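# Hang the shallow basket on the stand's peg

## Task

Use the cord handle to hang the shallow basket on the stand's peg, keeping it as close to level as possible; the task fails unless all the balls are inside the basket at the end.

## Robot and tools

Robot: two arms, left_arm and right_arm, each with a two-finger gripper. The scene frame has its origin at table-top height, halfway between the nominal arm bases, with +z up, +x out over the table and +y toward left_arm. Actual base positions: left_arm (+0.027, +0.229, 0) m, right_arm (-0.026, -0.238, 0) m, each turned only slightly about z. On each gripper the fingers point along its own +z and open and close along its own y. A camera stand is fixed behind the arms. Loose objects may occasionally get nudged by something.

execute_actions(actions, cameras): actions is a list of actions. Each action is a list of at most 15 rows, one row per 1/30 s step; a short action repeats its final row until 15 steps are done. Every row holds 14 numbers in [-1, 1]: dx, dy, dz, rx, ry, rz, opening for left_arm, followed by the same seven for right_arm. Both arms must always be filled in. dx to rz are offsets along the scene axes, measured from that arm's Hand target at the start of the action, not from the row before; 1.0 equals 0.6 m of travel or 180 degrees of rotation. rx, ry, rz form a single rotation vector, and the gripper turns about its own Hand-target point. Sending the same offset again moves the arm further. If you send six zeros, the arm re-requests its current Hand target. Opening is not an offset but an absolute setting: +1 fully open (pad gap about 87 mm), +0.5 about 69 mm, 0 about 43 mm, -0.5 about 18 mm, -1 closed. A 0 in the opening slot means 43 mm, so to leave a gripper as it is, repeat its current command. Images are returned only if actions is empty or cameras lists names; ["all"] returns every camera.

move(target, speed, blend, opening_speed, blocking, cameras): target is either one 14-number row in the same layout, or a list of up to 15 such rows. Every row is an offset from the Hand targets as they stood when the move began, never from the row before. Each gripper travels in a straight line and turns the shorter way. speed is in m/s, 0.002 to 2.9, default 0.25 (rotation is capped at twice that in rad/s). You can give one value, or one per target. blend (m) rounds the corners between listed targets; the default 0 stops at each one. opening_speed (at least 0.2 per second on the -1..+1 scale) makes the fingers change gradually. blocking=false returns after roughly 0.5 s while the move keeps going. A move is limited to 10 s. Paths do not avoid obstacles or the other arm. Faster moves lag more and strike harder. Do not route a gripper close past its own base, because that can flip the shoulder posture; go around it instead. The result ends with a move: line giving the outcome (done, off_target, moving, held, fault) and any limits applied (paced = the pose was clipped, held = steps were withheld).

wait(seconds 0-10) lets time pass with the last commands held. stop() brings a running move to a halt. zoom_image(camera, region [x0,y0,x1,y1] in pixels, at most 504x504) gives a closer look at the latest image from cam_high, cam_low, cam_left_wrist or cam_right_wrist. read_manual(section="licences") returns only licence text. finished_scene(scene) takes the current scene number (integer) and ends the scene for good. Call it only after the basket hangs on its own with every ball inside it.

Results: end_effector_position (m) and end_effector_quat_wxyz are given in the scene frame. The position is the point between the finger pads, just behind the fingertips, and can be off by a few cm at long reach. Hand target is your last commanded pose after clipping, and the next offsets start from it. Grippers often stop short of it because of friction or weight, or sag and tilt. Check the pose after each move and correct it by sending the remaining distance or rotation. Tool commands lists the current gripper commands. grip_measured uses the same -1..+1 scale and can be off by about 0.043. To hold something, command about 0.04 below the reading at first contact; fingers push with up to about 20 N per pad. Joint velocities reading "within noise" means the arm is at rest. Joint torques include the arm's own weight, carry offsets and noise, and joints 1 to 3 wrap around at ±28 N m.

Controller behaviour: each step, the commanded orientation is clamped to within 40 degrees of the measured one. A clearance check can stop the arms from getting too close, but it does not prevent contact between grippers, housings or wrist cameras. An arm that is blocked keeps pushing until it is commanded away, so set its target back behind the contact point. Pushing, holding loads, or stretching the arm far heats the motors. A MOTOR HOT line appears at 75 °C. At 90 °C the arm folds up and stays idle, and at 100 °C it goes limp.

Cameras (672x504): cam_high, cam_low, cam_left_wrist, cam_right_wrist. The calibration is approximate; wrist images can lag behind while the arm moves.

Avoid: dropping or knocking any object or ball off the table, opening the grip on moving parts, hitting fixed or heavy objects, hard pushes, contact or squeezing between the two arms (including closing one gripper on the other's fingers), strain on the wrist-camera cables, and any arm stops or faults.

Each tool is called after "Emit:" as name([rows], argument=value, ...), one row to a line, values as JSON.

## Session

Emit:
execute_actions(actions=[])

Scene clock: 0.00 s.
left_arm: end_effector_position=(+0.3318, +0.0603, +0.2361) grip_measured=+1.000 end_effector_quat_wxyz=(+0.542, +0.257, +0.748, -0.285) | right_arm: end_effector_position=(+0.3008, -0.1468, +0.1264) grip_measured=+0.962 end_effector_quat_wxyz=(+0.577, -0.099, +0.773, +0.246)
Joint positions: left_arm=[-0.274 1.023 0.794 -0.071 0.554 0.008 1] | right_arm=[0.02 1.115 0.337 0.529 -0.52 0.15 0.981]
Joint velocities: within noise
Joint torques (N m): no reading
Heat: left arm: 32 °C; right arm: 35 °C.
Hand target: left_arm +0.3321, +0.0602, +0.2408; +0.546, +0.258, +0.745, -0.284 | right_arm +0.3011, -0.1466, +0.1278; +0.577, -0.100, +0.773, +0.246
Tool commands: left_gripper/opening=+1.0 right_gripper/opening=+1.0
camera_calibration:
cam_left_wrist: T_world_to_cam=[[-0.675853, -0.720205, 0.156613, 0.228159], [-0.708928, 0.577109, -0.405422, 0.315666], [0.201604, -0.385033, -0.900614, 0.312536], [0, 0, 0, 1]] pos_world=[0.314978, 0.102485, 0.373719]
cam_right_wrist: T_world_to_cam=[[0.435298, -0.859405, -0.268213, -0.224504], [-0.852496, -0.297699, -0.429681, 0.287682], [0.289423, 0.41569, -0.862228, 0.226302], [0, 0, 0, 1]] pos_world=[0.277477, -0.201369, 0.258521]

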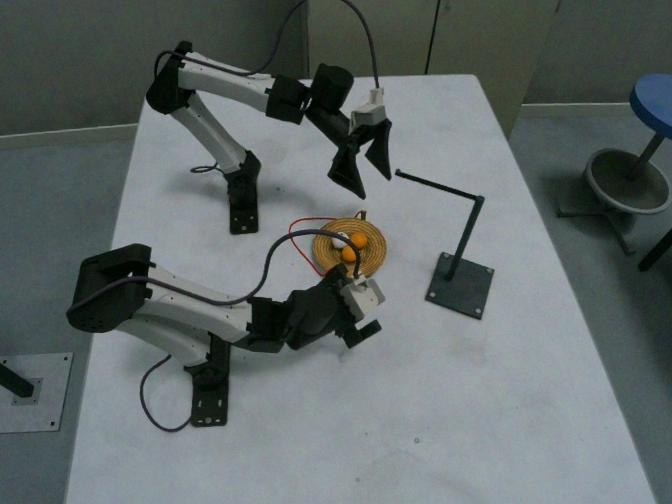

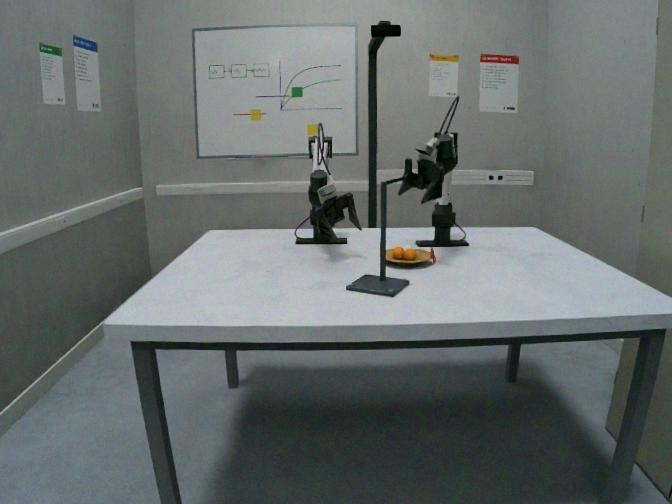

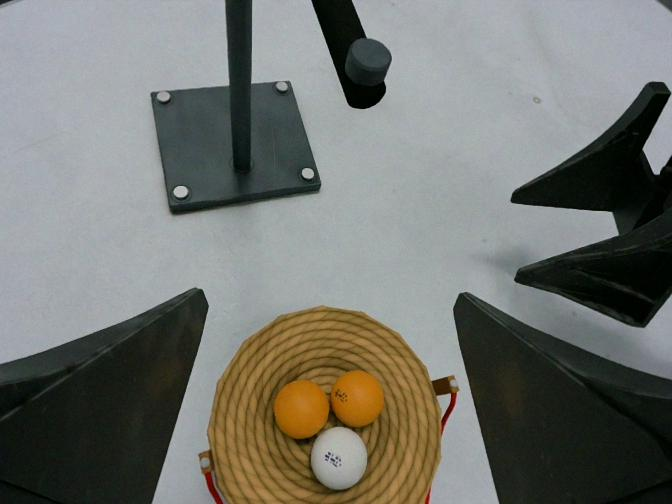

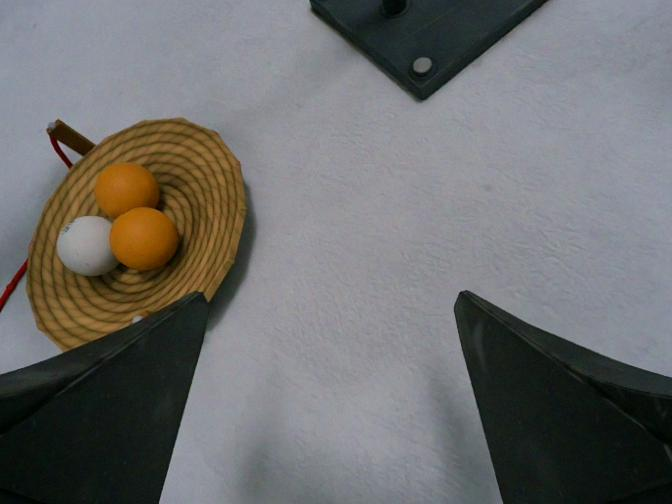

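Emit:
move([
  [-0.133,0.1,0.1,-0.0167,0.236,0.2346,-0.3,0,-0.1,0.05,0,0,-0.05,0.5],
  [-0.227,0.187,-0.035,-0.0333,0.4727,0.4691,-0.3,0,-0.45,-0.05,0,0,-0.2,0.5],
], speed=0.25, blend=[0.03,0], cameras=["all"])

Scene clock: 76.50 s.
left_arm: end_effector_position=(+0.2021, +0.1727, +0.2196) grip_measured=-0.300 end_effector_quat_wxyz=(+0.089, -0.508, +0.853, -0.081) | right_arm: end_effector_position=(+0.2949, -0.4092, +0.0903) grip_measured=+0.500 end_effector_quat_wxyz=(+0.614, +0.155, +0.771, +0.064)
Joint positions: left_arm=[-0.111 1.141 1.358 -1.549 0.029 -1.156 0.35] | right_arm=[-0.789 1.444 0.398 0.732 -0.692 0.099 0.75]
Joint torques (N m): left_arm=[0.8 -3.22 4.53 0.85 0.08 0.03] | right_arm=[-0.77 -2.93 8.12 2.42 -0.08 -0.15]
Heat: left arm: 43 °C; right arm: 41 °C.
Hand target: left_arm +0.1959, +0.1724, +0.2197; +0.000, -0.523, +0.852, +0.000 | right_arm +0.3011, -0.4165, +0.0977; +0.624, +0.144, +0.766, +0.056
Off the commanded pose: left_arm 0.006 m, 14 deg | right_arm 0.012 m, 2 deg.
joint sent to its limit (left arm) — joint 4 (wrist pitch), lower limit. The joint targets are off in orientation, not in position.
move: off_target (left_arm, right_arm)
camera_calibration:
cam_left_wrist: T_world_to_cam=[[0.863678, -0.458101, 0.21025, -0.144123], [-0.455383, -0.530359, 0.715084, 0.0460569], [-0.216073, -0.713346, -0.666671, 0.456695], [0, 0, 0, 1]] pos_world=[0.244128, 0.284185, 0.301832]
cam_right_wrist: T_world_to_cam=[[-0.161729, -0.94238, -0.292853, -0.312822], [-0.873074, 0.274966, -0.402661, 0.427046], [0.459985, 0.19056, -0.867237, 0.163917], [0, 0, 0, 1]] pos_world=[0.246851, -0.443457, 0.222499]

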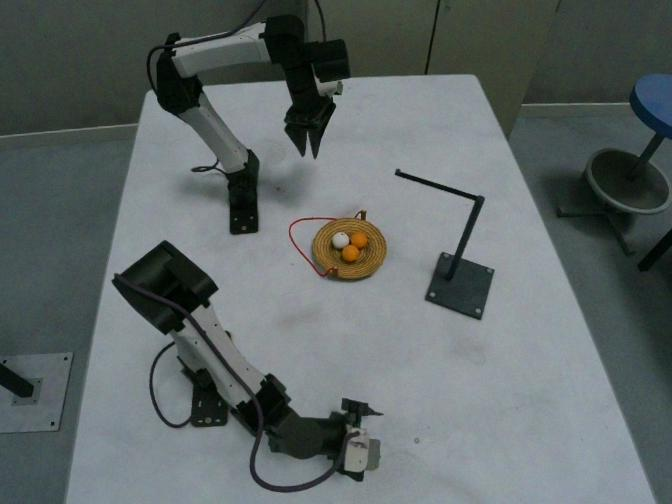

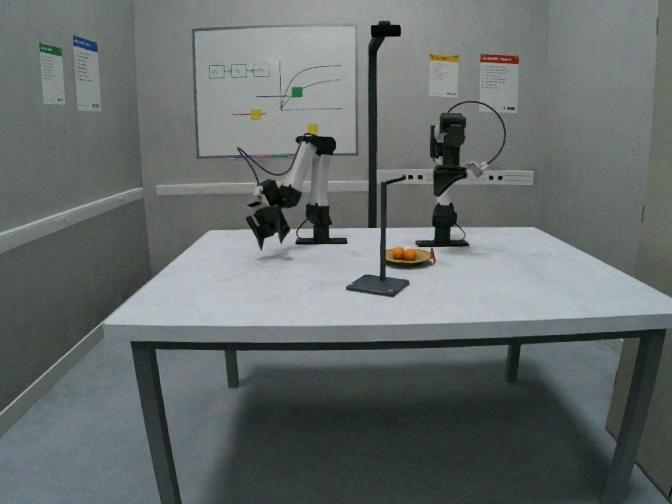

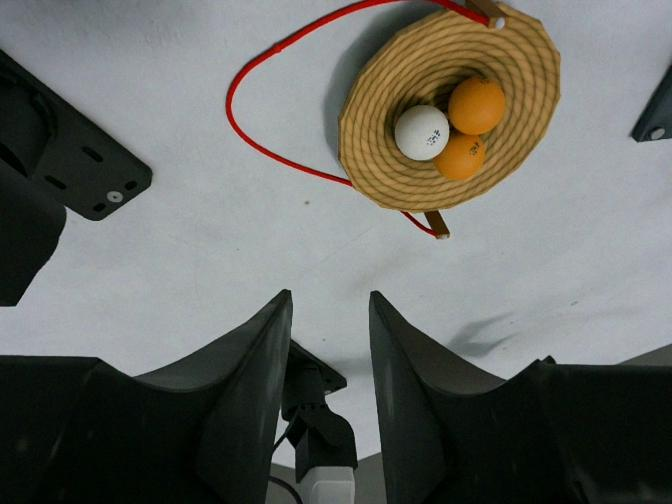

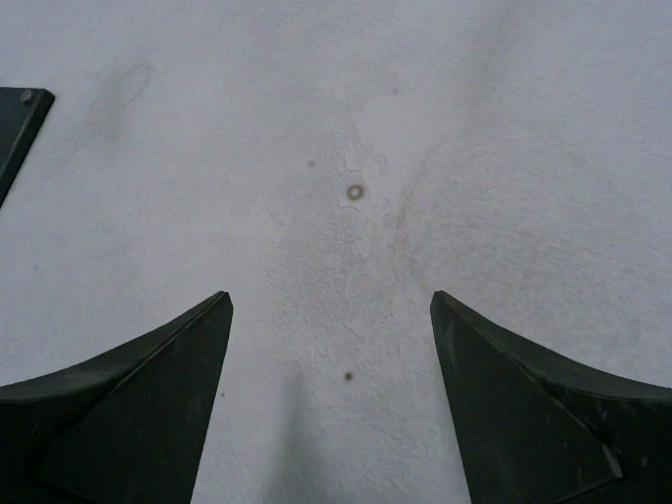

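Emit:
zoom_image(camera="cam_left_wrist", region=[200, 0, 520, 240])

Emit:
zoom_image(camera="cam_high", region=[270, 150, 500, 320])

Scaled by 1.575 from the camera's 672x504 image, which has a finer 960x720 frame.

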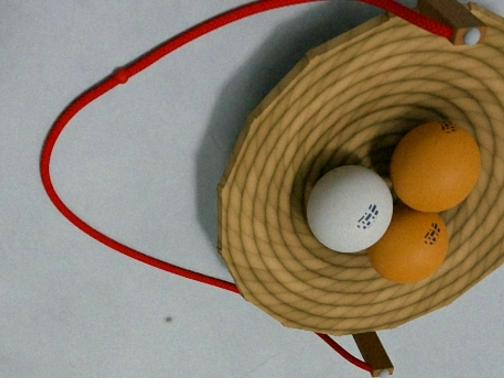

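Scaled by 2.191 from the camera's 672x504 image, which has a finer 960x720 frame.

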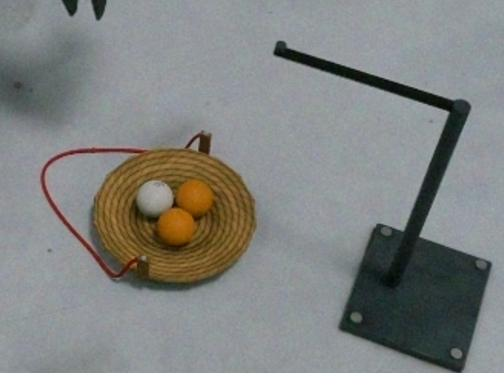

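Emit:
move(target=[-0.0732,-0.069,-0.1995,0,0,0.15,-0.3,0,0,0,0,0,0,0.5], speed=0.15, cameras=["cam_left_wrist","cam_high"])

Scene clock: 119.77 s.
left_arm: end_effector_position=(+0.1522, +0.1316, +0.1018) grip_measured=-0.300 end_effector_quat_wxyz=(+0.003, +0.706, -0.708, -0.005) | right_arm: end_effector_position=(+0.2950, -0.4093, +0.0905) grip_measured=+0.500 end_effector_quat_wxyz=(+0.614, +0.155, +0.771, +0.064)
Joint positions: left_arm=[-0.454 1.046 0.843 -1.379 0.002 -1.988 0.35] | right_arm=[-0.789 1.444 0.398 0.733 -0.692 0.099 0.75]
Joint torques (N m): left_arm=[-0.38 -2.13 4.68 0.46 -0.08 -0.02] | right_arm=[-0.64 -3 8.01 2.42 -0.09 -0.07]
Heat: left arm: 41 °C; right arm: 42 °C.
Hand target: left_arm +0.1520, +0.1310, +0.1001; +0.000, +0.708, -0.707, +0.000 | right_arm +0.3011, -0.4165, +0.0977; +0.624, +0.144, +0.766, +0.056
Off the commanded pose: left_arm 0.002 m, 1 deg | right_arm 0.012 m, 2 deg.
move: off_target (right_arm)
camera_calibration:
cam_left_wrist: T_world_to_cam=[[0.999494, 0.0115181, -0.0296615, -0.153208], [0.0302548, -0.632726, 0.773785, 0.0194285], [-0.0098551, -0.77429, -0.632754, 0.311324], [0, 0, 0, 1]] pos_world=[0.155611, 0.255113, 0.177414]
Images, in order (width x height): cam_high 672x504, cam_left_wrist 672x504.

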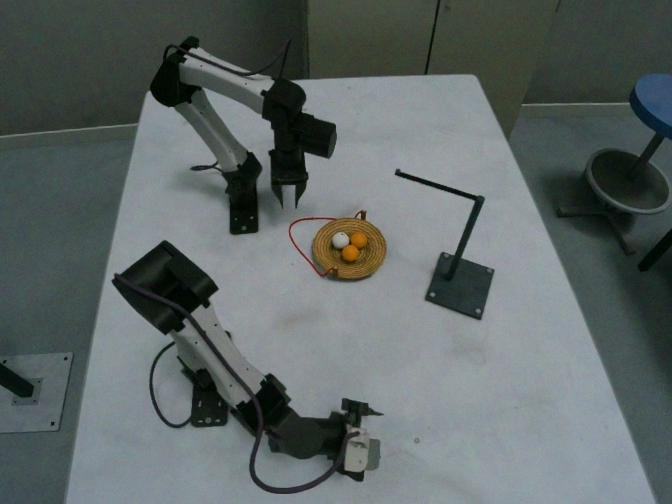

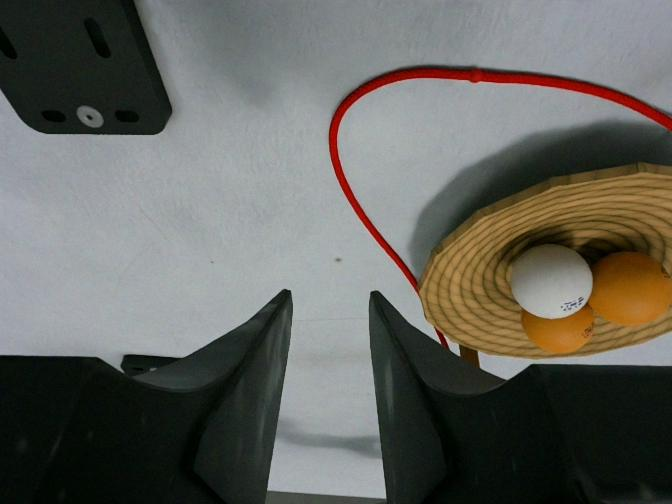

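Emit:
move(target=[0,0.0,-0.11,0,0,0,-0.3,0,0,0,0,0,0,0.5], speed=0.12, cameras=["cam_left_wrist"])

Scene clock: 130.60 s.
left_arm: end_effector_position=(+0.1537, +0.1310, +0.0388) grip_measured=-0.300 end_effector_quat_wxyz=(-0.001, +0.706, -0.708, +0.006) | right_arm: end_effector_position=(+0.2950, -0.4093, +0.0905) grip_measured=+0.500 end_effector_quat_wxyz=(+0.614, +0.155, +0.771, +0.064)
Joint positions: left_arm=[-0.454 1.055 0.595 -1.099 0.002 -1.988 0.35] | right_arm=[-0.789 1.444 0.398 0.733 -0.692 0.099 0.75]
Joint torques (N m): left_arm=[-0.38 -0.21 4.63 0.52 -0.08 -0.03] | right_arm=[-0.79 -3.07 7.87 2.42 -0.04 -0.07]
Heat: left arm: 41 °C; right arm: 42 °C.
Hand target: left_arm +0.1521, +0.1310, +0.0341; +0.000, +0.708, -0.707, +0.000 | right_arm +0.3011, -0.4165, +0.0977; +0.624, +0.144, +0.766, +0.056
Off the commanded pose: left_arm 0.005 m, 1 deg | right_arm 0.012 m, 2 deg.
move: off_target (right_arm)
camera_calibration:
cam_left_wrist: T_world_to_cam=[[0.99988, 0.0121235, -0.00959767, -0.157427], [0.0150729, -0.625712, 0.779909, 0.0688922], [0.00344981, -0.77996, -0.62582, 0.269353], [0, 0, 0, 1]] pos_world=[0.155441, 0.2551, 0.113326]
Images, in order (width x height): cam_left_wrist 672x504.

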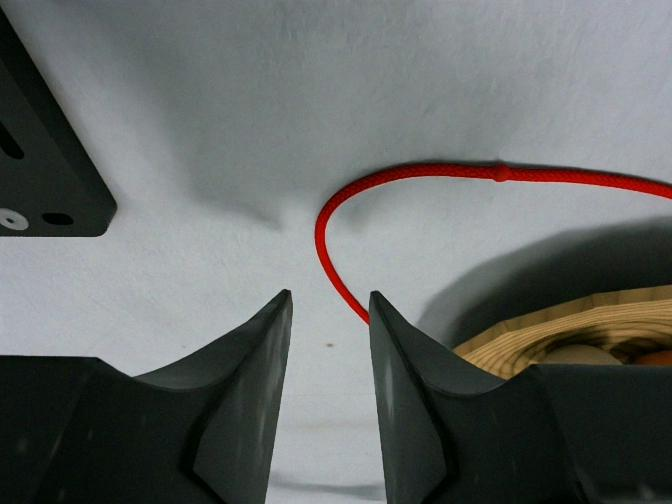

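Emit:
move(target=[-0.004,0.005,-0.035,0,0,0,-0.3,0,0,0,0,0,0,0.5], speed=0.06, cameras=["cam_left_wrist"])

Scene clock: 145.07 s.
left_arm: end_effector_position=(+0.1509, +0.1322, +0.0175) grip_measured=-0.300 end_effector_quat_wxyz=(-0.001, +0.706, -0.708, +0.005) | right_arm: end_effector_position=(+0.2950, -0.4093, +0.0905) grip_measured=+0.500 end_effector_quat_wxyz=(+0.614, +0.155, +0.771, +0.064)
Joint positions: left_arm=[-0.454 1.07 0.514 -1.005 0.002 -1.988 0.35] | right_arm=[-0.789 1.444 0.398 0.733 -0.692 0.099 0.75]
Joint torques (N m): left_arm=[0.65 -0.17 4.55 0.52 -0.08 0.12] | right_arm=[-0.66 -3.04 8.12 2.43 -0.06 -0.07]
Heat: left arm: 40 °C; right arm: 43 °C.
Hand target: left_arm +0.1496, +0.1340, +0.0130; +0.000, +0.708, -0.707, +0.000 | right_arm +0.3011, -0.4165, +0.0977; +0.624, +0.144, +0.766, +0.056
Off the commanded pose: left_arm 0.005 m, 1 deg | right_arm 0.012 m, 2 deg.
move: off_target (right_arm)
camera_calibration:
cam_left_wrist: T_world_to_cam=[[0.999874, 0.0120539, -0.0102977, -0.154763], [0.0155762, -0.625931, 0.779723, 0.086279], [0.00295304, -0.779785, -0.62604, 0.257161], [0, 0, 0, 1]] pos_world=[0.15264, 0.2564, 0.0921255]
Images, in order (width x height): cam_left_wrist 672x504.

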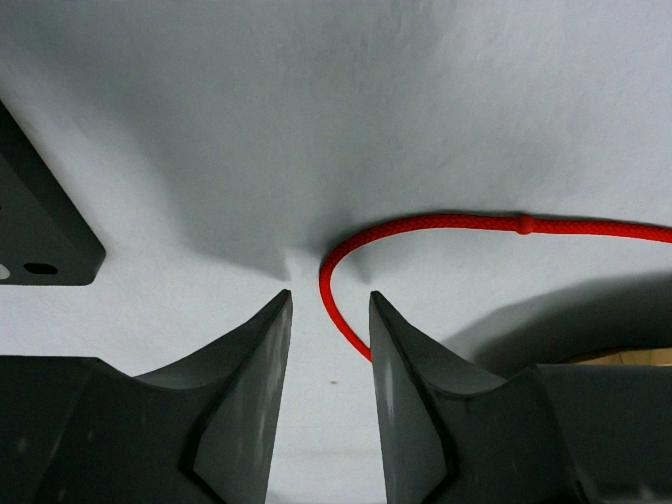

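Emit:
move(target=[-0.001,0.002,-0.013,0,0,0,-0.3,0,0,0,0,0,0,0.5], speed=0.04, cameras=["cam_left_wrist"])

Scene clock: 149.13 s.
left_arm: end_effector_position=(+0.1508, +0.1332, +0.0099) grip_measured=-0.300 end_effector_quat_wxyz=(-0.001, +0.708, -0.707, +0.006) | right_arm: end_effector_position=(+0.2950, -0.4093, +0.0905) grip_measured=+0.500 end_effector_quat_wxyz=(+0.614, +0.155, +0.771, +0.064)
Joint positions: left_arm=[-0.448 1.08 0.487 -0.966 0.002 -1.986 0.35] | right_arm=[-0.789 1.444 0.398 0.733 -0.692 0.099 0.75]
Joint torques (N m): left_arm=[0.7 -0.23 4.42 0.51 -0.08 0.17] | right_arm=[-0.61 -3.07 8.25 2.45 -0.11 -0.1]
Heat: left arm: 40 °C; right arm: 43 °C.
Hand target: left_arm +0.1491, +0.1352, +0.0053; +0.000, +0.708, -0.707, +0.000 | right_arm +0.3011, -0.4165, +0.0976; +0.624, +0.144, +0.766, +0.056
Off the commanded pose: left_arm 0.005 m, 1 deg | right_arm 0.012 m, 2 deg.
move: off_target (right_arm)
camera_calibration:
cam_left_wrist: T_world_to_cam=[[0.999827, 0.0158875, -0.0096318, -0.155291], [0.0174549, -0.625642, 0.779915, 0.0924798], [0.00636481, -0.779948, -0.625811, 0.252549], [0, 0, 0, 1]] pos_world=[0.152042, 0.257302, 0.0844259]
Images, in order (width x height): cam_left_wrist 672x504.

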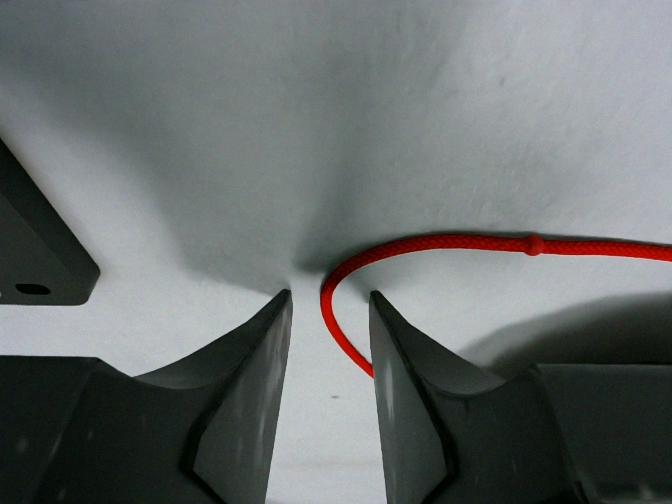

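Emit:
move(target=[-0.002,0.0,-0.013,0,0,0,-0.3,0,0,0,0,0,0,0.5], speed=0.03, cameras=["cam_left_wrist"])

Scene clock: 162.60 s.
left_arm: end_effector_position=(+0.1508, +0.1328, +0.0087) grip_measured=-0.300 end_effector_quat_wxyz=(+0.000, +0.707, -0.707, +0.007) | right_arm: end_effector_position=(+0.2950, -0.4093, +0.0905) grip_measured=+0.500 end_effector_quat_wxyz=(+0.614, +0.155, +0.771, +0.064)
Joint positions: left_arm=[-0.448 1.08 0.481 -0.958 0.004 -1.986 0.35] | right_arm=[-0.789 1.444 0.398 0.733 -0.692 0.099 0.75]
Joint torques (N m): left_arm=[0.49 0.39 2.69 0.79 -0.12 0.12] | right_arm=[-1.05 -2.95 7.97 2.41 -0.12 -0.13]
Heat: left arm: 39 °C; right arm: 43 °C.
Hand target: left_arm +0.1478, +0.1352, -0.0026; +0.000, +0.708, -0.707, +0.000 | right_arm +0.3011, -0.4165, +0.0976; +0.624, +0.144, +0.766, +0.056
Off the commanded pose: left_arm 0.012 m, 1 deg | right_arm 0.012 m, 2 deg.
move: off_target (left_arm, right_arm)
camera_calibration:
cam_left_wrist: T_world_to_cam=[[0.999853, 0.0150996, -0.00810809, -0.155233], [0.0157518, -0.623163, 0.781934, 0.0930521], [0.00675422, -0.781947, -0.623309, 0.251636], [0, 0, 0, 1]] pos_world=[0.152044, 0.257097, 0.0828278]
Images, in order (width x height): cam_left_wrist 672x504.

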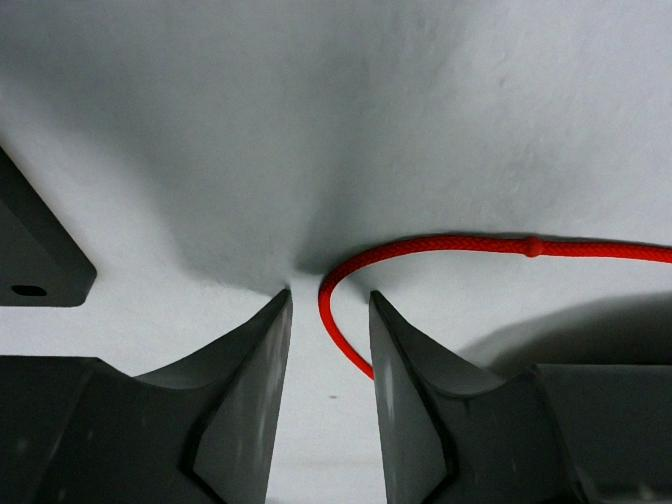

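Contact. Close.

Emit:
move(target=[0,0,0,0,0,0,-1,0,0,0,0,0,0,0.5], speed=0.03, opening_speed=0.4, cameras=["cam_left_wrist"])

Scene clock: 167.37 s.
left_arm: end_effector_position=(+0.1567, +0.1303, +0.0085) grip_measured=-0.886 end_effector_quat_wxyz=(-0.006, +0.707, -0.707, +0.020) | right_arm: end_effector_position=(+0.2950, -0.4093, +0.0905) grip_measured=+0.500 end_effector_quat_wxyz=(+0.614, +0.155, +0.771, +0.064)
Joint positions: left_arm=[-0.448 1.08 0.478 -0.928 0.003 -1.985 0.057] | right_arm=[-0.789 1.444 0.398 0.733 -0.692 0.099 0.75]
Joint torques (N m): left_arm=[0.43 0.49 2.99 0.55 -0.1 0.12] | right_arm=[-0.94 -2.95 7.95 2.36 -0.12 -0.13]
Heat: left arm: 38 °C; right arm: 43 °C.
Hand target: left_arm +0.1478, +0.1353, -0.0026; +0.000, +0.708, -0.707, +0.000 | right_arm +0.3011, -0.4165, +0.0976; +0.624, +0.144, +0.766, +0.056
Off the commanded pose: left_arm 0.015 m, 2 deg | right_arm 0.012 m, 2 deg.
move: off_target (left_arm, right_arm)
camera_calibration:
cam_left_wrist: T_world_to_cam=[[0.999746, 0.0147664, 0.0170446, -0.161302], [-0.00434598, -0.615488, 0.788134, 0.0937365], [0.0221286, -0.788008, -0.615268, 0.247975], [0, 0, 0, 1]] pos_world=[0.156181, 0.255482, 0.0814436]
Images, in order (width x height): cam_left_wrist 672x504.

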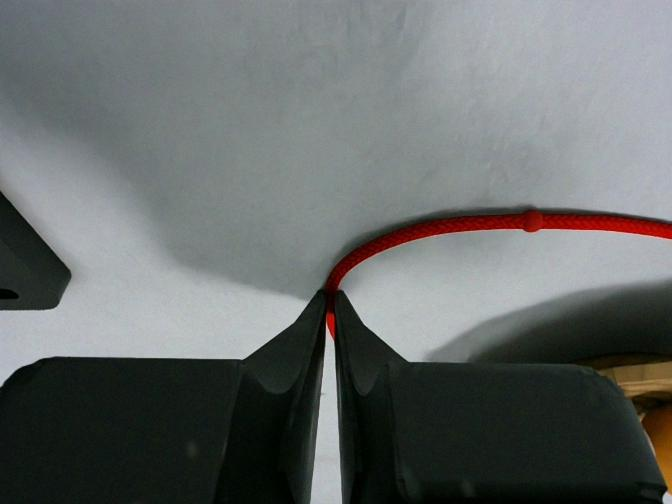

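Emit:
move([
  [0.004,-0.004,0.054,0,0,0,-1,0,0,0,0,0,0,0.5],
  [0.054,-0.031,0.129,-0.026,-0.105,-0.05,-1,0,0,0,0,0,0,0.5],
  [0.129,-0.071,0.229,-0.056,-0.224,-0.107,-1,0,0,0,0,0,0,0.5],
  [0.204,-0.112,0.321,-0.0746,-0.2991,-0.1433,-1,0,0,0,0,0,0,0.5],
], speed=0.1, blend=[0.01,0.02,0.02,0], cameras=["cam_left_wrist","cam_high","cam_low"])

Scene clock: 210.03 s.
left_arm: end_effector_position=(+0.2641, +0.0706, +0.1760) grip_measured=-0.887 end_effector_quat_wxyz=(+0.229, -0.466, +0.765, -0.382) | right_arm: end_effector_position=(+0.2950, -0.4093, +0.0905) grip_measured=+0.500 end_effector_quat_wxyz=(+0.614, +0.155, +0.771, +0.064)
Joint positions: left_arm=[-0.441 0.789 0.651 -0.511 0.062 -1.531 0.057] | right_arm=[-0.789 1.444 0.398 0.733 -0.692 0.099 0.75]
Joint torques (N m): left_arm=[0.8 0.27 9.5 2.2 0.08 0.28] | right_arm=[-0.75 -2.85 8.12 2.38 -0.1 -0.14]
Heat: left arm: 39 °C; right arm: 44 °C.
Hand target: left_arm +0.2702, +0.0680, +0.1901; +0.237, -0.458, +0.760, -0.396 | right_arm +0.3011, -0.4165, +0.0976; +0.624, +0.144, +0.766, +0.056
Off the commanded pose: left_arm 0.015 m, 2 deg | right_arm 0.012 m, 2 deg.
move: off_target (left_arm, right_arm)
camera_calibration:
cam_left_wrist: T_world_to_cam=[[0.557182, -0.269096, 0.78558, -0.26896], [-0.825852, -0.278346, 0.490399, 0.170959], [0.0866989, -0.922015, -0.377323, 0.252033], [0, 0, 0, 1]] pos_world=[0.269195, 0.207588, 0.22255]
Images, in order (width x height): cam_high 672x504, cam_low 672x504, cam_left_wrist 672x504.

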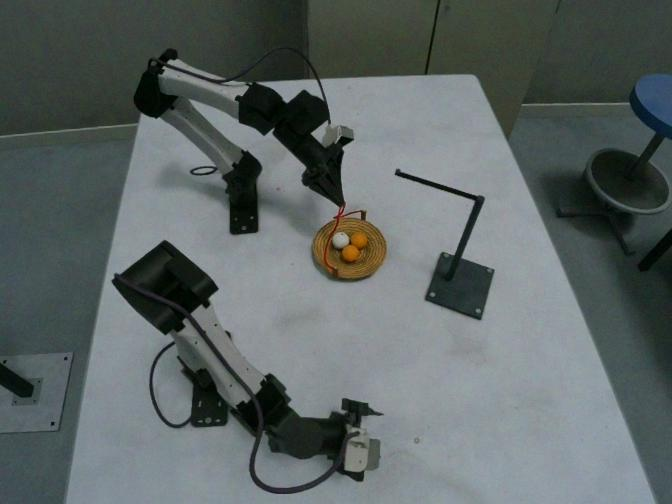

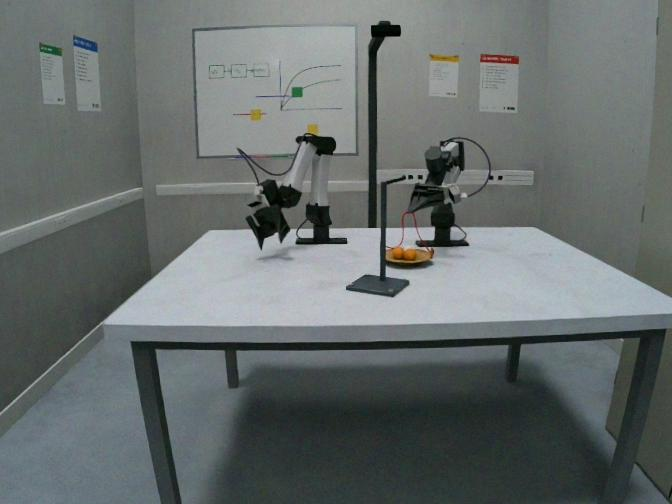

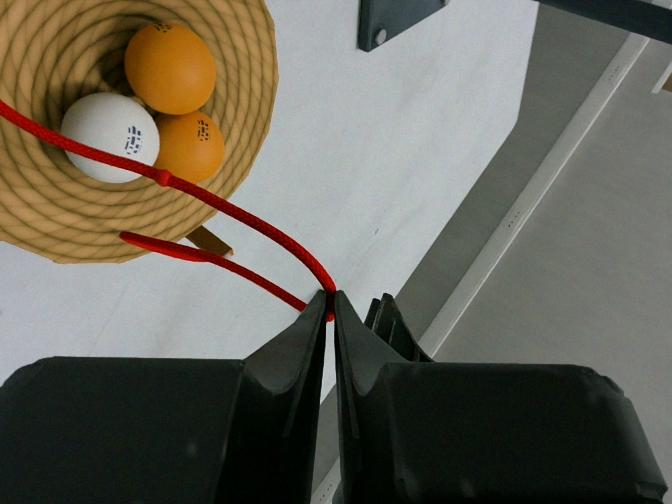

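Emit:
move(target=[0.03,-0.015,0.11,0,0,0,-1,0,0,0,0,0,0,0.5], speed=0.06, cameras=["cam_left_wrist","cam_high","cam_low"])

Emit:
zoom_image(camera="cam_low", region=[340, 150, 480, 290])

Emit:
zoom_image(camera="cam_high", region=[280, 150, 420, 290])

Scene clock: 215.93 s.
left_arm: end_effector_position=(+0.2876, +0.0604, +0.2493) grip_measured=-0.887 end_effector_quat_wxyz=(+0.237, -0.461, +0.759, -0.394) | right_arm: end_effector_position=(+0.2950, -0.4093, +0.0905) grip_measured=+0.500 end_effector_quat_wxyz=(+0.614, +0.155, +0.771, +0.064)
Joint positions: left_arm=[-0.441 0.933 0.964 -0.648 0.062 -1.531 0.057] | right_arm=[-0.789 1.444 0.398 0.733 -0.692 0.099 0.75]
Joint torques (N m): left_arm=[0.17 -0.5 9.21 1.95 0.03 0.22] | right_arm=[-0.58 -3.08 7.94 2.35 -0.07 -0.16]
Heat: left arm: 41 °C; right arm: 44 °C.
Hand target: left_arm +0.2882, +0.0590, +0.2561; +0.237, -0.458, +0.760, -0.396 | right_arm +0.3011, -0.4165, +0.0976; +0.624, +0.144, +0.766, +0.056
Off the commanded pose: left_arm 0.007 m, 0 deg | right_arm 0.012 m, 2 deg.
move: off_target (right_arm)
camera_calibration:
cam_left_wrist: T_world_to_cam=[[0.533143, -0.258808, 0.805467, -0.341011], [-0.840388, -0.271732, 0.468946, 0.160677], [0.0975041, -0.92692, -0.362371, 0.261809], [0, 0, 0, 1]] pos_world=[0.291311, 0.19808, 0.294196]
Images, in order (width x height): cam_high 672x504, cam_low 672x504, cam_left_wrist 672x504.

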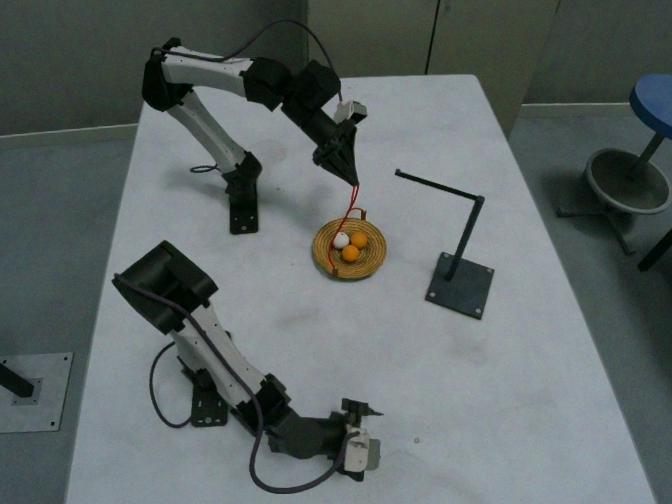

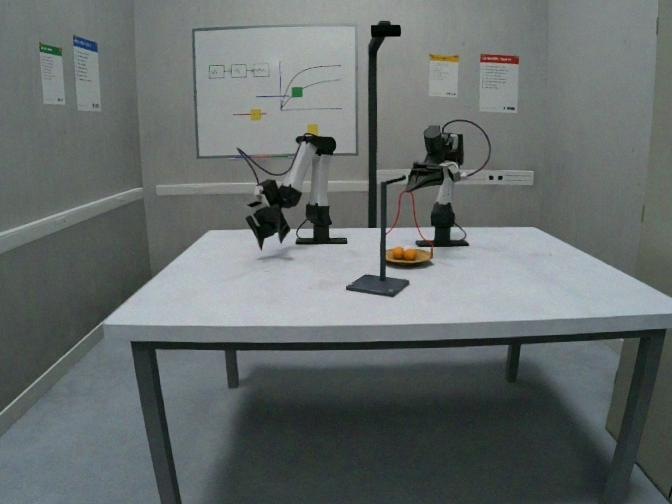

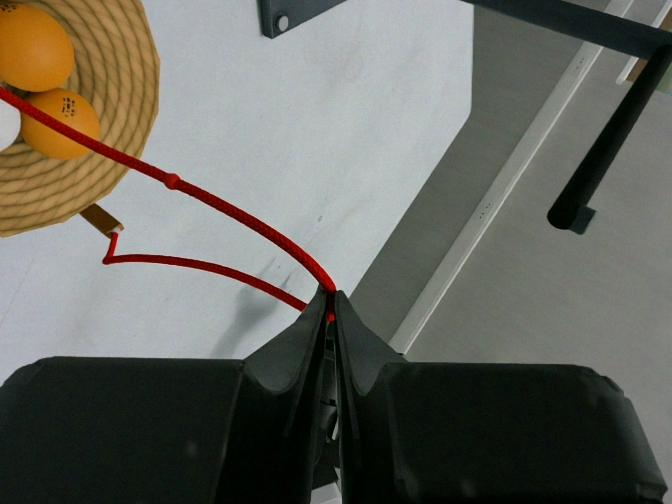

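Scaled by 3.600 from the camera's 672x504 image, which has a finer 960x720 frame.

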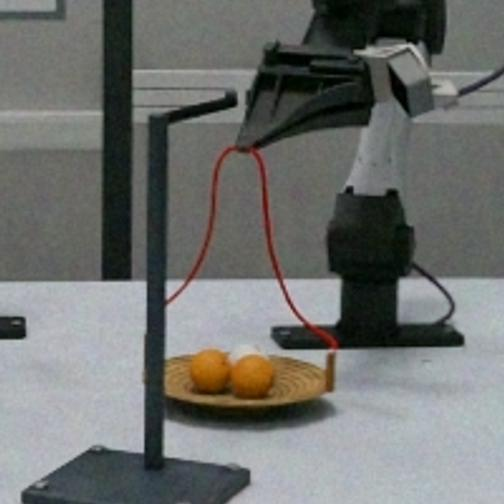

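Scaled by 3.600 from the camera's 672x504 image, which has a finer 960x720 frame.

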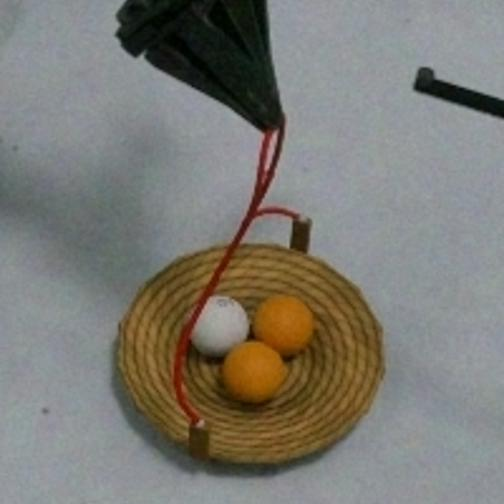

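Emit:
move(target=[0.0,0,0.03,0,0,0,-1,0,0,0,0,0,0,0.5], speed=0.04, cameras=["cam_high","cam_low"])

Emit:
zoom_image(camera="cam_low", region=[340, 150, 480, 290])

Emit:
zoom_image(camera="cam_high", region=[280, 150, 420, 290])

Scene clock: 224.80 s.
left_arm: end_effector_position=(+0.2875, +0.0604, +0.2659) grip_measured=-0.887 end_effector_quat_wxyz=(+0.236, -0.462, +0.760, -0.392) | right_arm: end_effector_position=(+0.2950, -0.4093, +0.0905) grip_measured=+0.500 end_effector_quat_wxyz=(+0.614, +0.155, +0.771, +0.064)
Joint positions: left_arm=[-0.441 0.955 1.045 -0.711 0.062 -1.531 0.057] | right_arm=[-0.789 1.444 0.398 0.733 -0.692 0.099 0.75]
Joint torques (N m): left_arm=[0.17 -0.61 9.29 1.96 0.03 0.22] | right_arm=[-0.68 -3.06 8.21 2.34 -0.08 -0.05]
Heat: left arm: 43 °C; right arm: 44 °C.
Hand target: left_arm +0.2882, +0.0590, +0.2741; +0.237, -0.458, +0.760, -0.396 | right_arm +0.3011, -0.4165, +0.0976; +0.624, +0.144, +0.766, +0.056
Off the commanded pose: left_arm 0.008 m, 1 deg | right_arm 0.012 m, 2 deg.
move: off_target (right_arm)
Images, in order (width x height): cam_high 672x504, cam_low 672x504.

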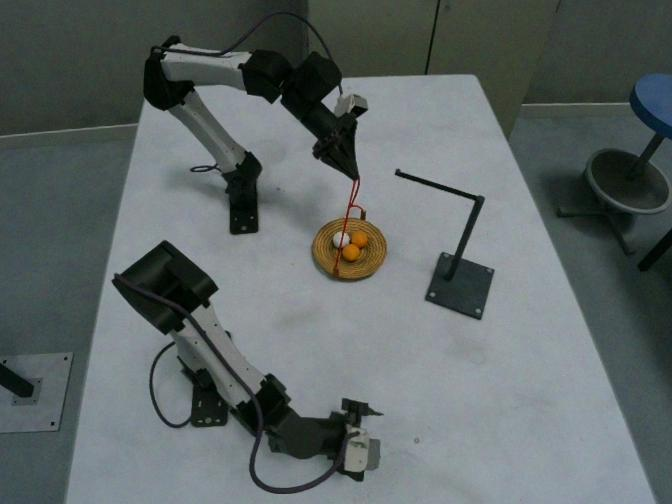

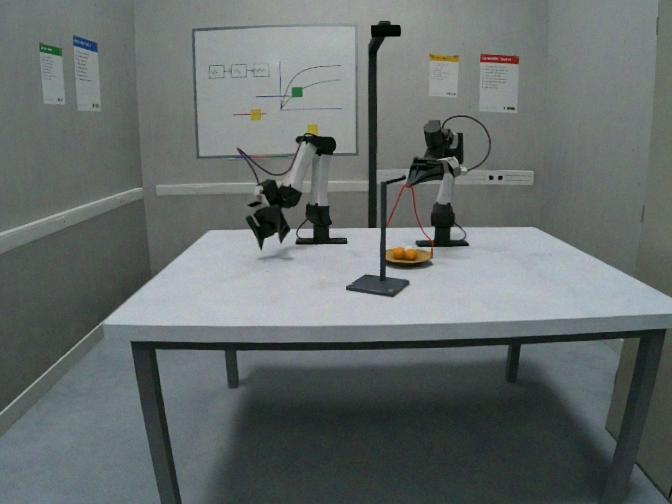

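Scaled by 3.600 from the camera's 672x504 image, which has a finer 960x720 frame.

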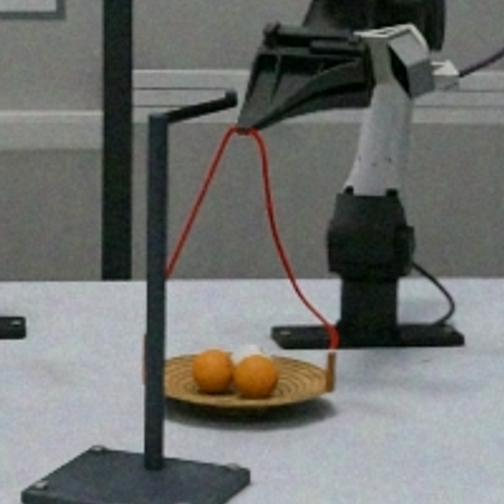

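Scaled by 3.600 from the camera's 672x504 image, which has a finer 960x720 frame.

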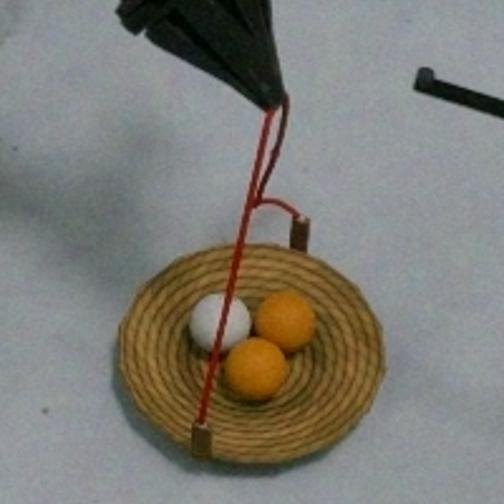

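Emit:
move(target=[-0.0063,-0.0118,0.006,0,0,0,-1,0,0,0,0,0,0,0.5], speed=0.03, cameras=["cam_high","cam_low"])

Emit:
zoom_image(camera="cam_low", region=[340, 150, 480, 290])

Emit:
zoom_image(camera="cam_high", region=[280, 150, 420, 290])

Scene clock: 241.00 s.
left_arm: end_effector_position=(+0.2816, +0.0530, +0.2692) grip_measured=-0.887 end_effector_quat_wxyz=(+0.233, -0.455, +0.764, -0.394) | right_arm: end_effector_position=(+0.2951, -0.4093, +0.0906) grip_measured=+0.500 end_effector_quat_wxyz=(+0.615, +0.155, +0.771, +0.064)
Joint positions: left_arm=[-0.482 0.955 1.06 -0.726 0.043 -1.544 0.057] | right_arm=[-0.789 1.444 0.398 0.734 -0.692 0.099 0.75]
Joint torques (N m): left_arm=[-0.34 -0.34 9.35 1.99 -0.17 0.07] | right_arm=[-0.55 -2.82 7.92 2.37 -0.02 -0.08]
Heat: left arm: 49 °C; right arm: 44 °C.
Hand target: left_arm +0.2845, +0.0520, +0.2777; +0.237, -0.458, +0.760, -0.396 | right_arm +0.3011, -0.4165, +0.0977; +0.624, +0.144, +0.766, +0.056
Off the commanded pose: left_arm 0.009 m, 1 deg | right_arm 0.012 m, 2 deg.
move: off_target (right_arm)
Images, in order (width x height): cam_high 672x504, cam_low 672x504.

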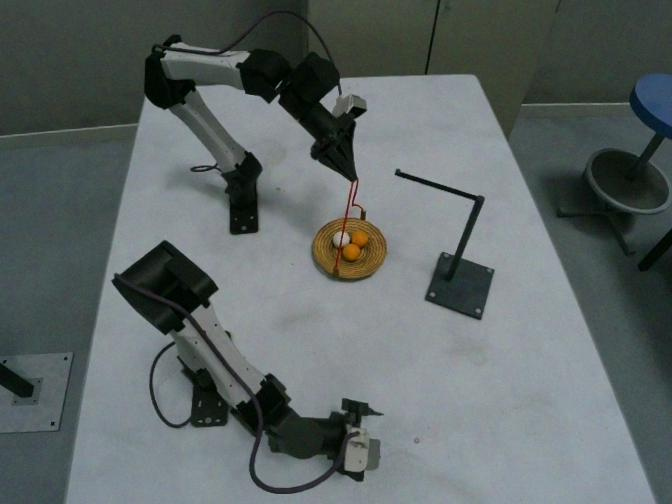

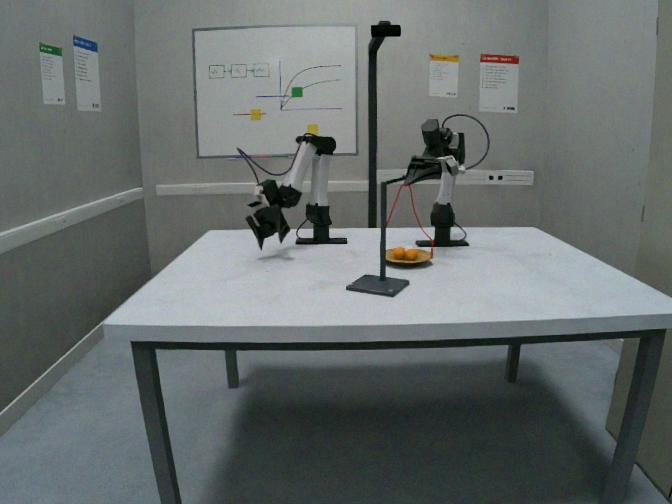

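Scaled by 3.600 from the camera's 672x504 image, which has a finer 960x720 frame.

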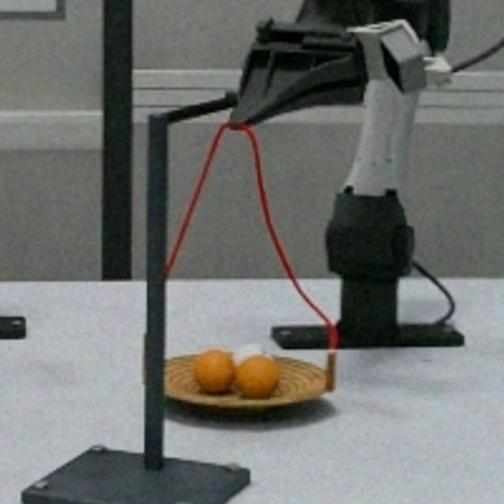

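Scaled by 3.600 from the camera's 672x504 image, which has a finer 960x720 frame.

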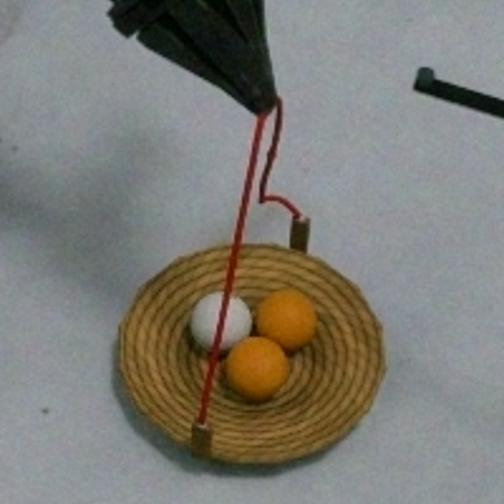

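Emit:
move(target=[-0.0045,-0.0142,0.009,0,0,0,-1,0,0,0,0,0,0,0.5], speed=0.03, cameras=["cam_high","cam_low"])

Emit:
zoom_image(camera="cam_low", region=[340, 150, 480, 290])

Emit:
zoom_image(camera="cam_high", region=[280, 150, 420, 290])

Scene clock: 246.10 s.
left_arm: end_effector_position=(+0.2790, +0.0444, +0.2733) grip_measured=-0.887 end_effector_quat_wxyz=(+0.232, -0.455, +0.765, -0.392) | right_arm: end_effector_position=(+0.2951, -0.4093, +0.0906) grip_measured=+0.500 end_effector_quat_wxyz=(+0.615, +0.155, +0.771, +0.064)
Joint positions: left_arm=[-0.535 0.971 1.087 -0.743 0 -1.574 0.057] | right_arm=[-0.789 1.444 0.398 0.734 -0.692 0.099 0.75]
Joint torques (N m): left_arm=[-0.32 -0.66 9.31 2 -0.19 0.07] | right_arm=[-0.99 -3 8.18 2.42 -0.07 -0.1]
Heat: left arm: 49 °C; right arm: 44 °C.
Hand target: left_arm +0.2817, +0.0435, +0.2830; +0.237, -0.458, +0.760, -0.395 | right_arm +0.3011, -0.4165, +0.0977; +0.624, +0.144, +0.766, +0.056
Off the commanded pose: left_arm 0.010 m, 1 deg | right_arm 0.012 m, 2 deg.
move: off_target (right_arm)
Images, in order (width x height): cam_high 672x504, cam_low 672x504.

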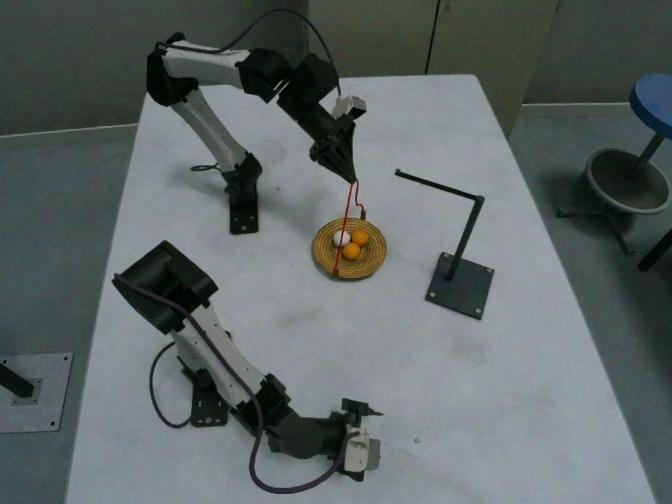

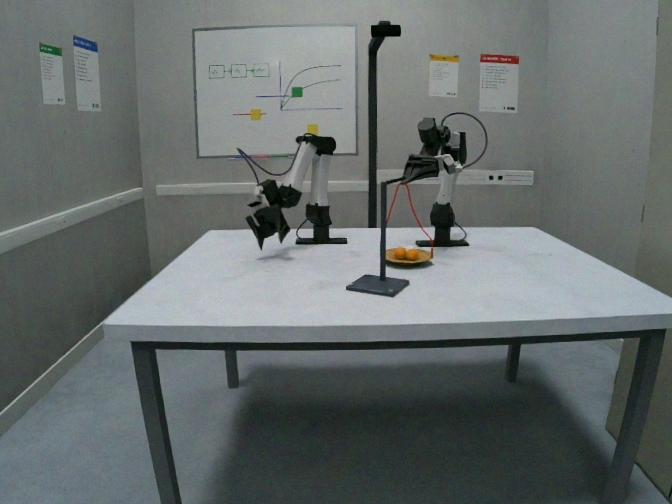

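Scaled by 3.600 from the camera's 672x504 image, which has a finer 960x720 frame.

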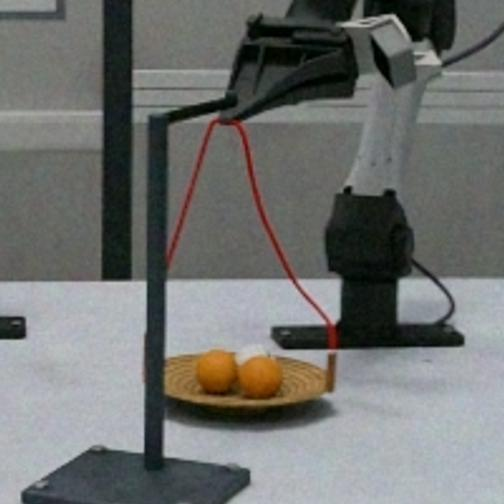

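Scaled by 3.600 from the camera's 672x504 image, which has a finer 960x720 frame.

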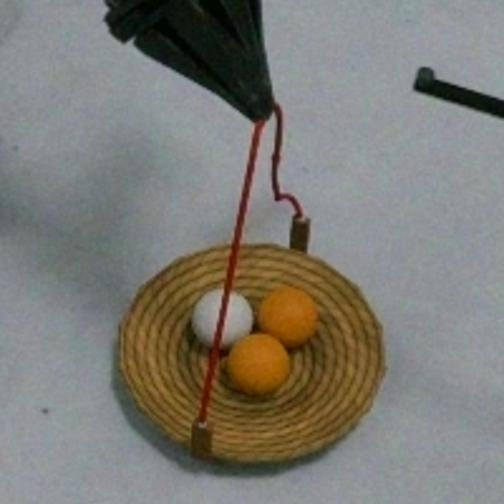

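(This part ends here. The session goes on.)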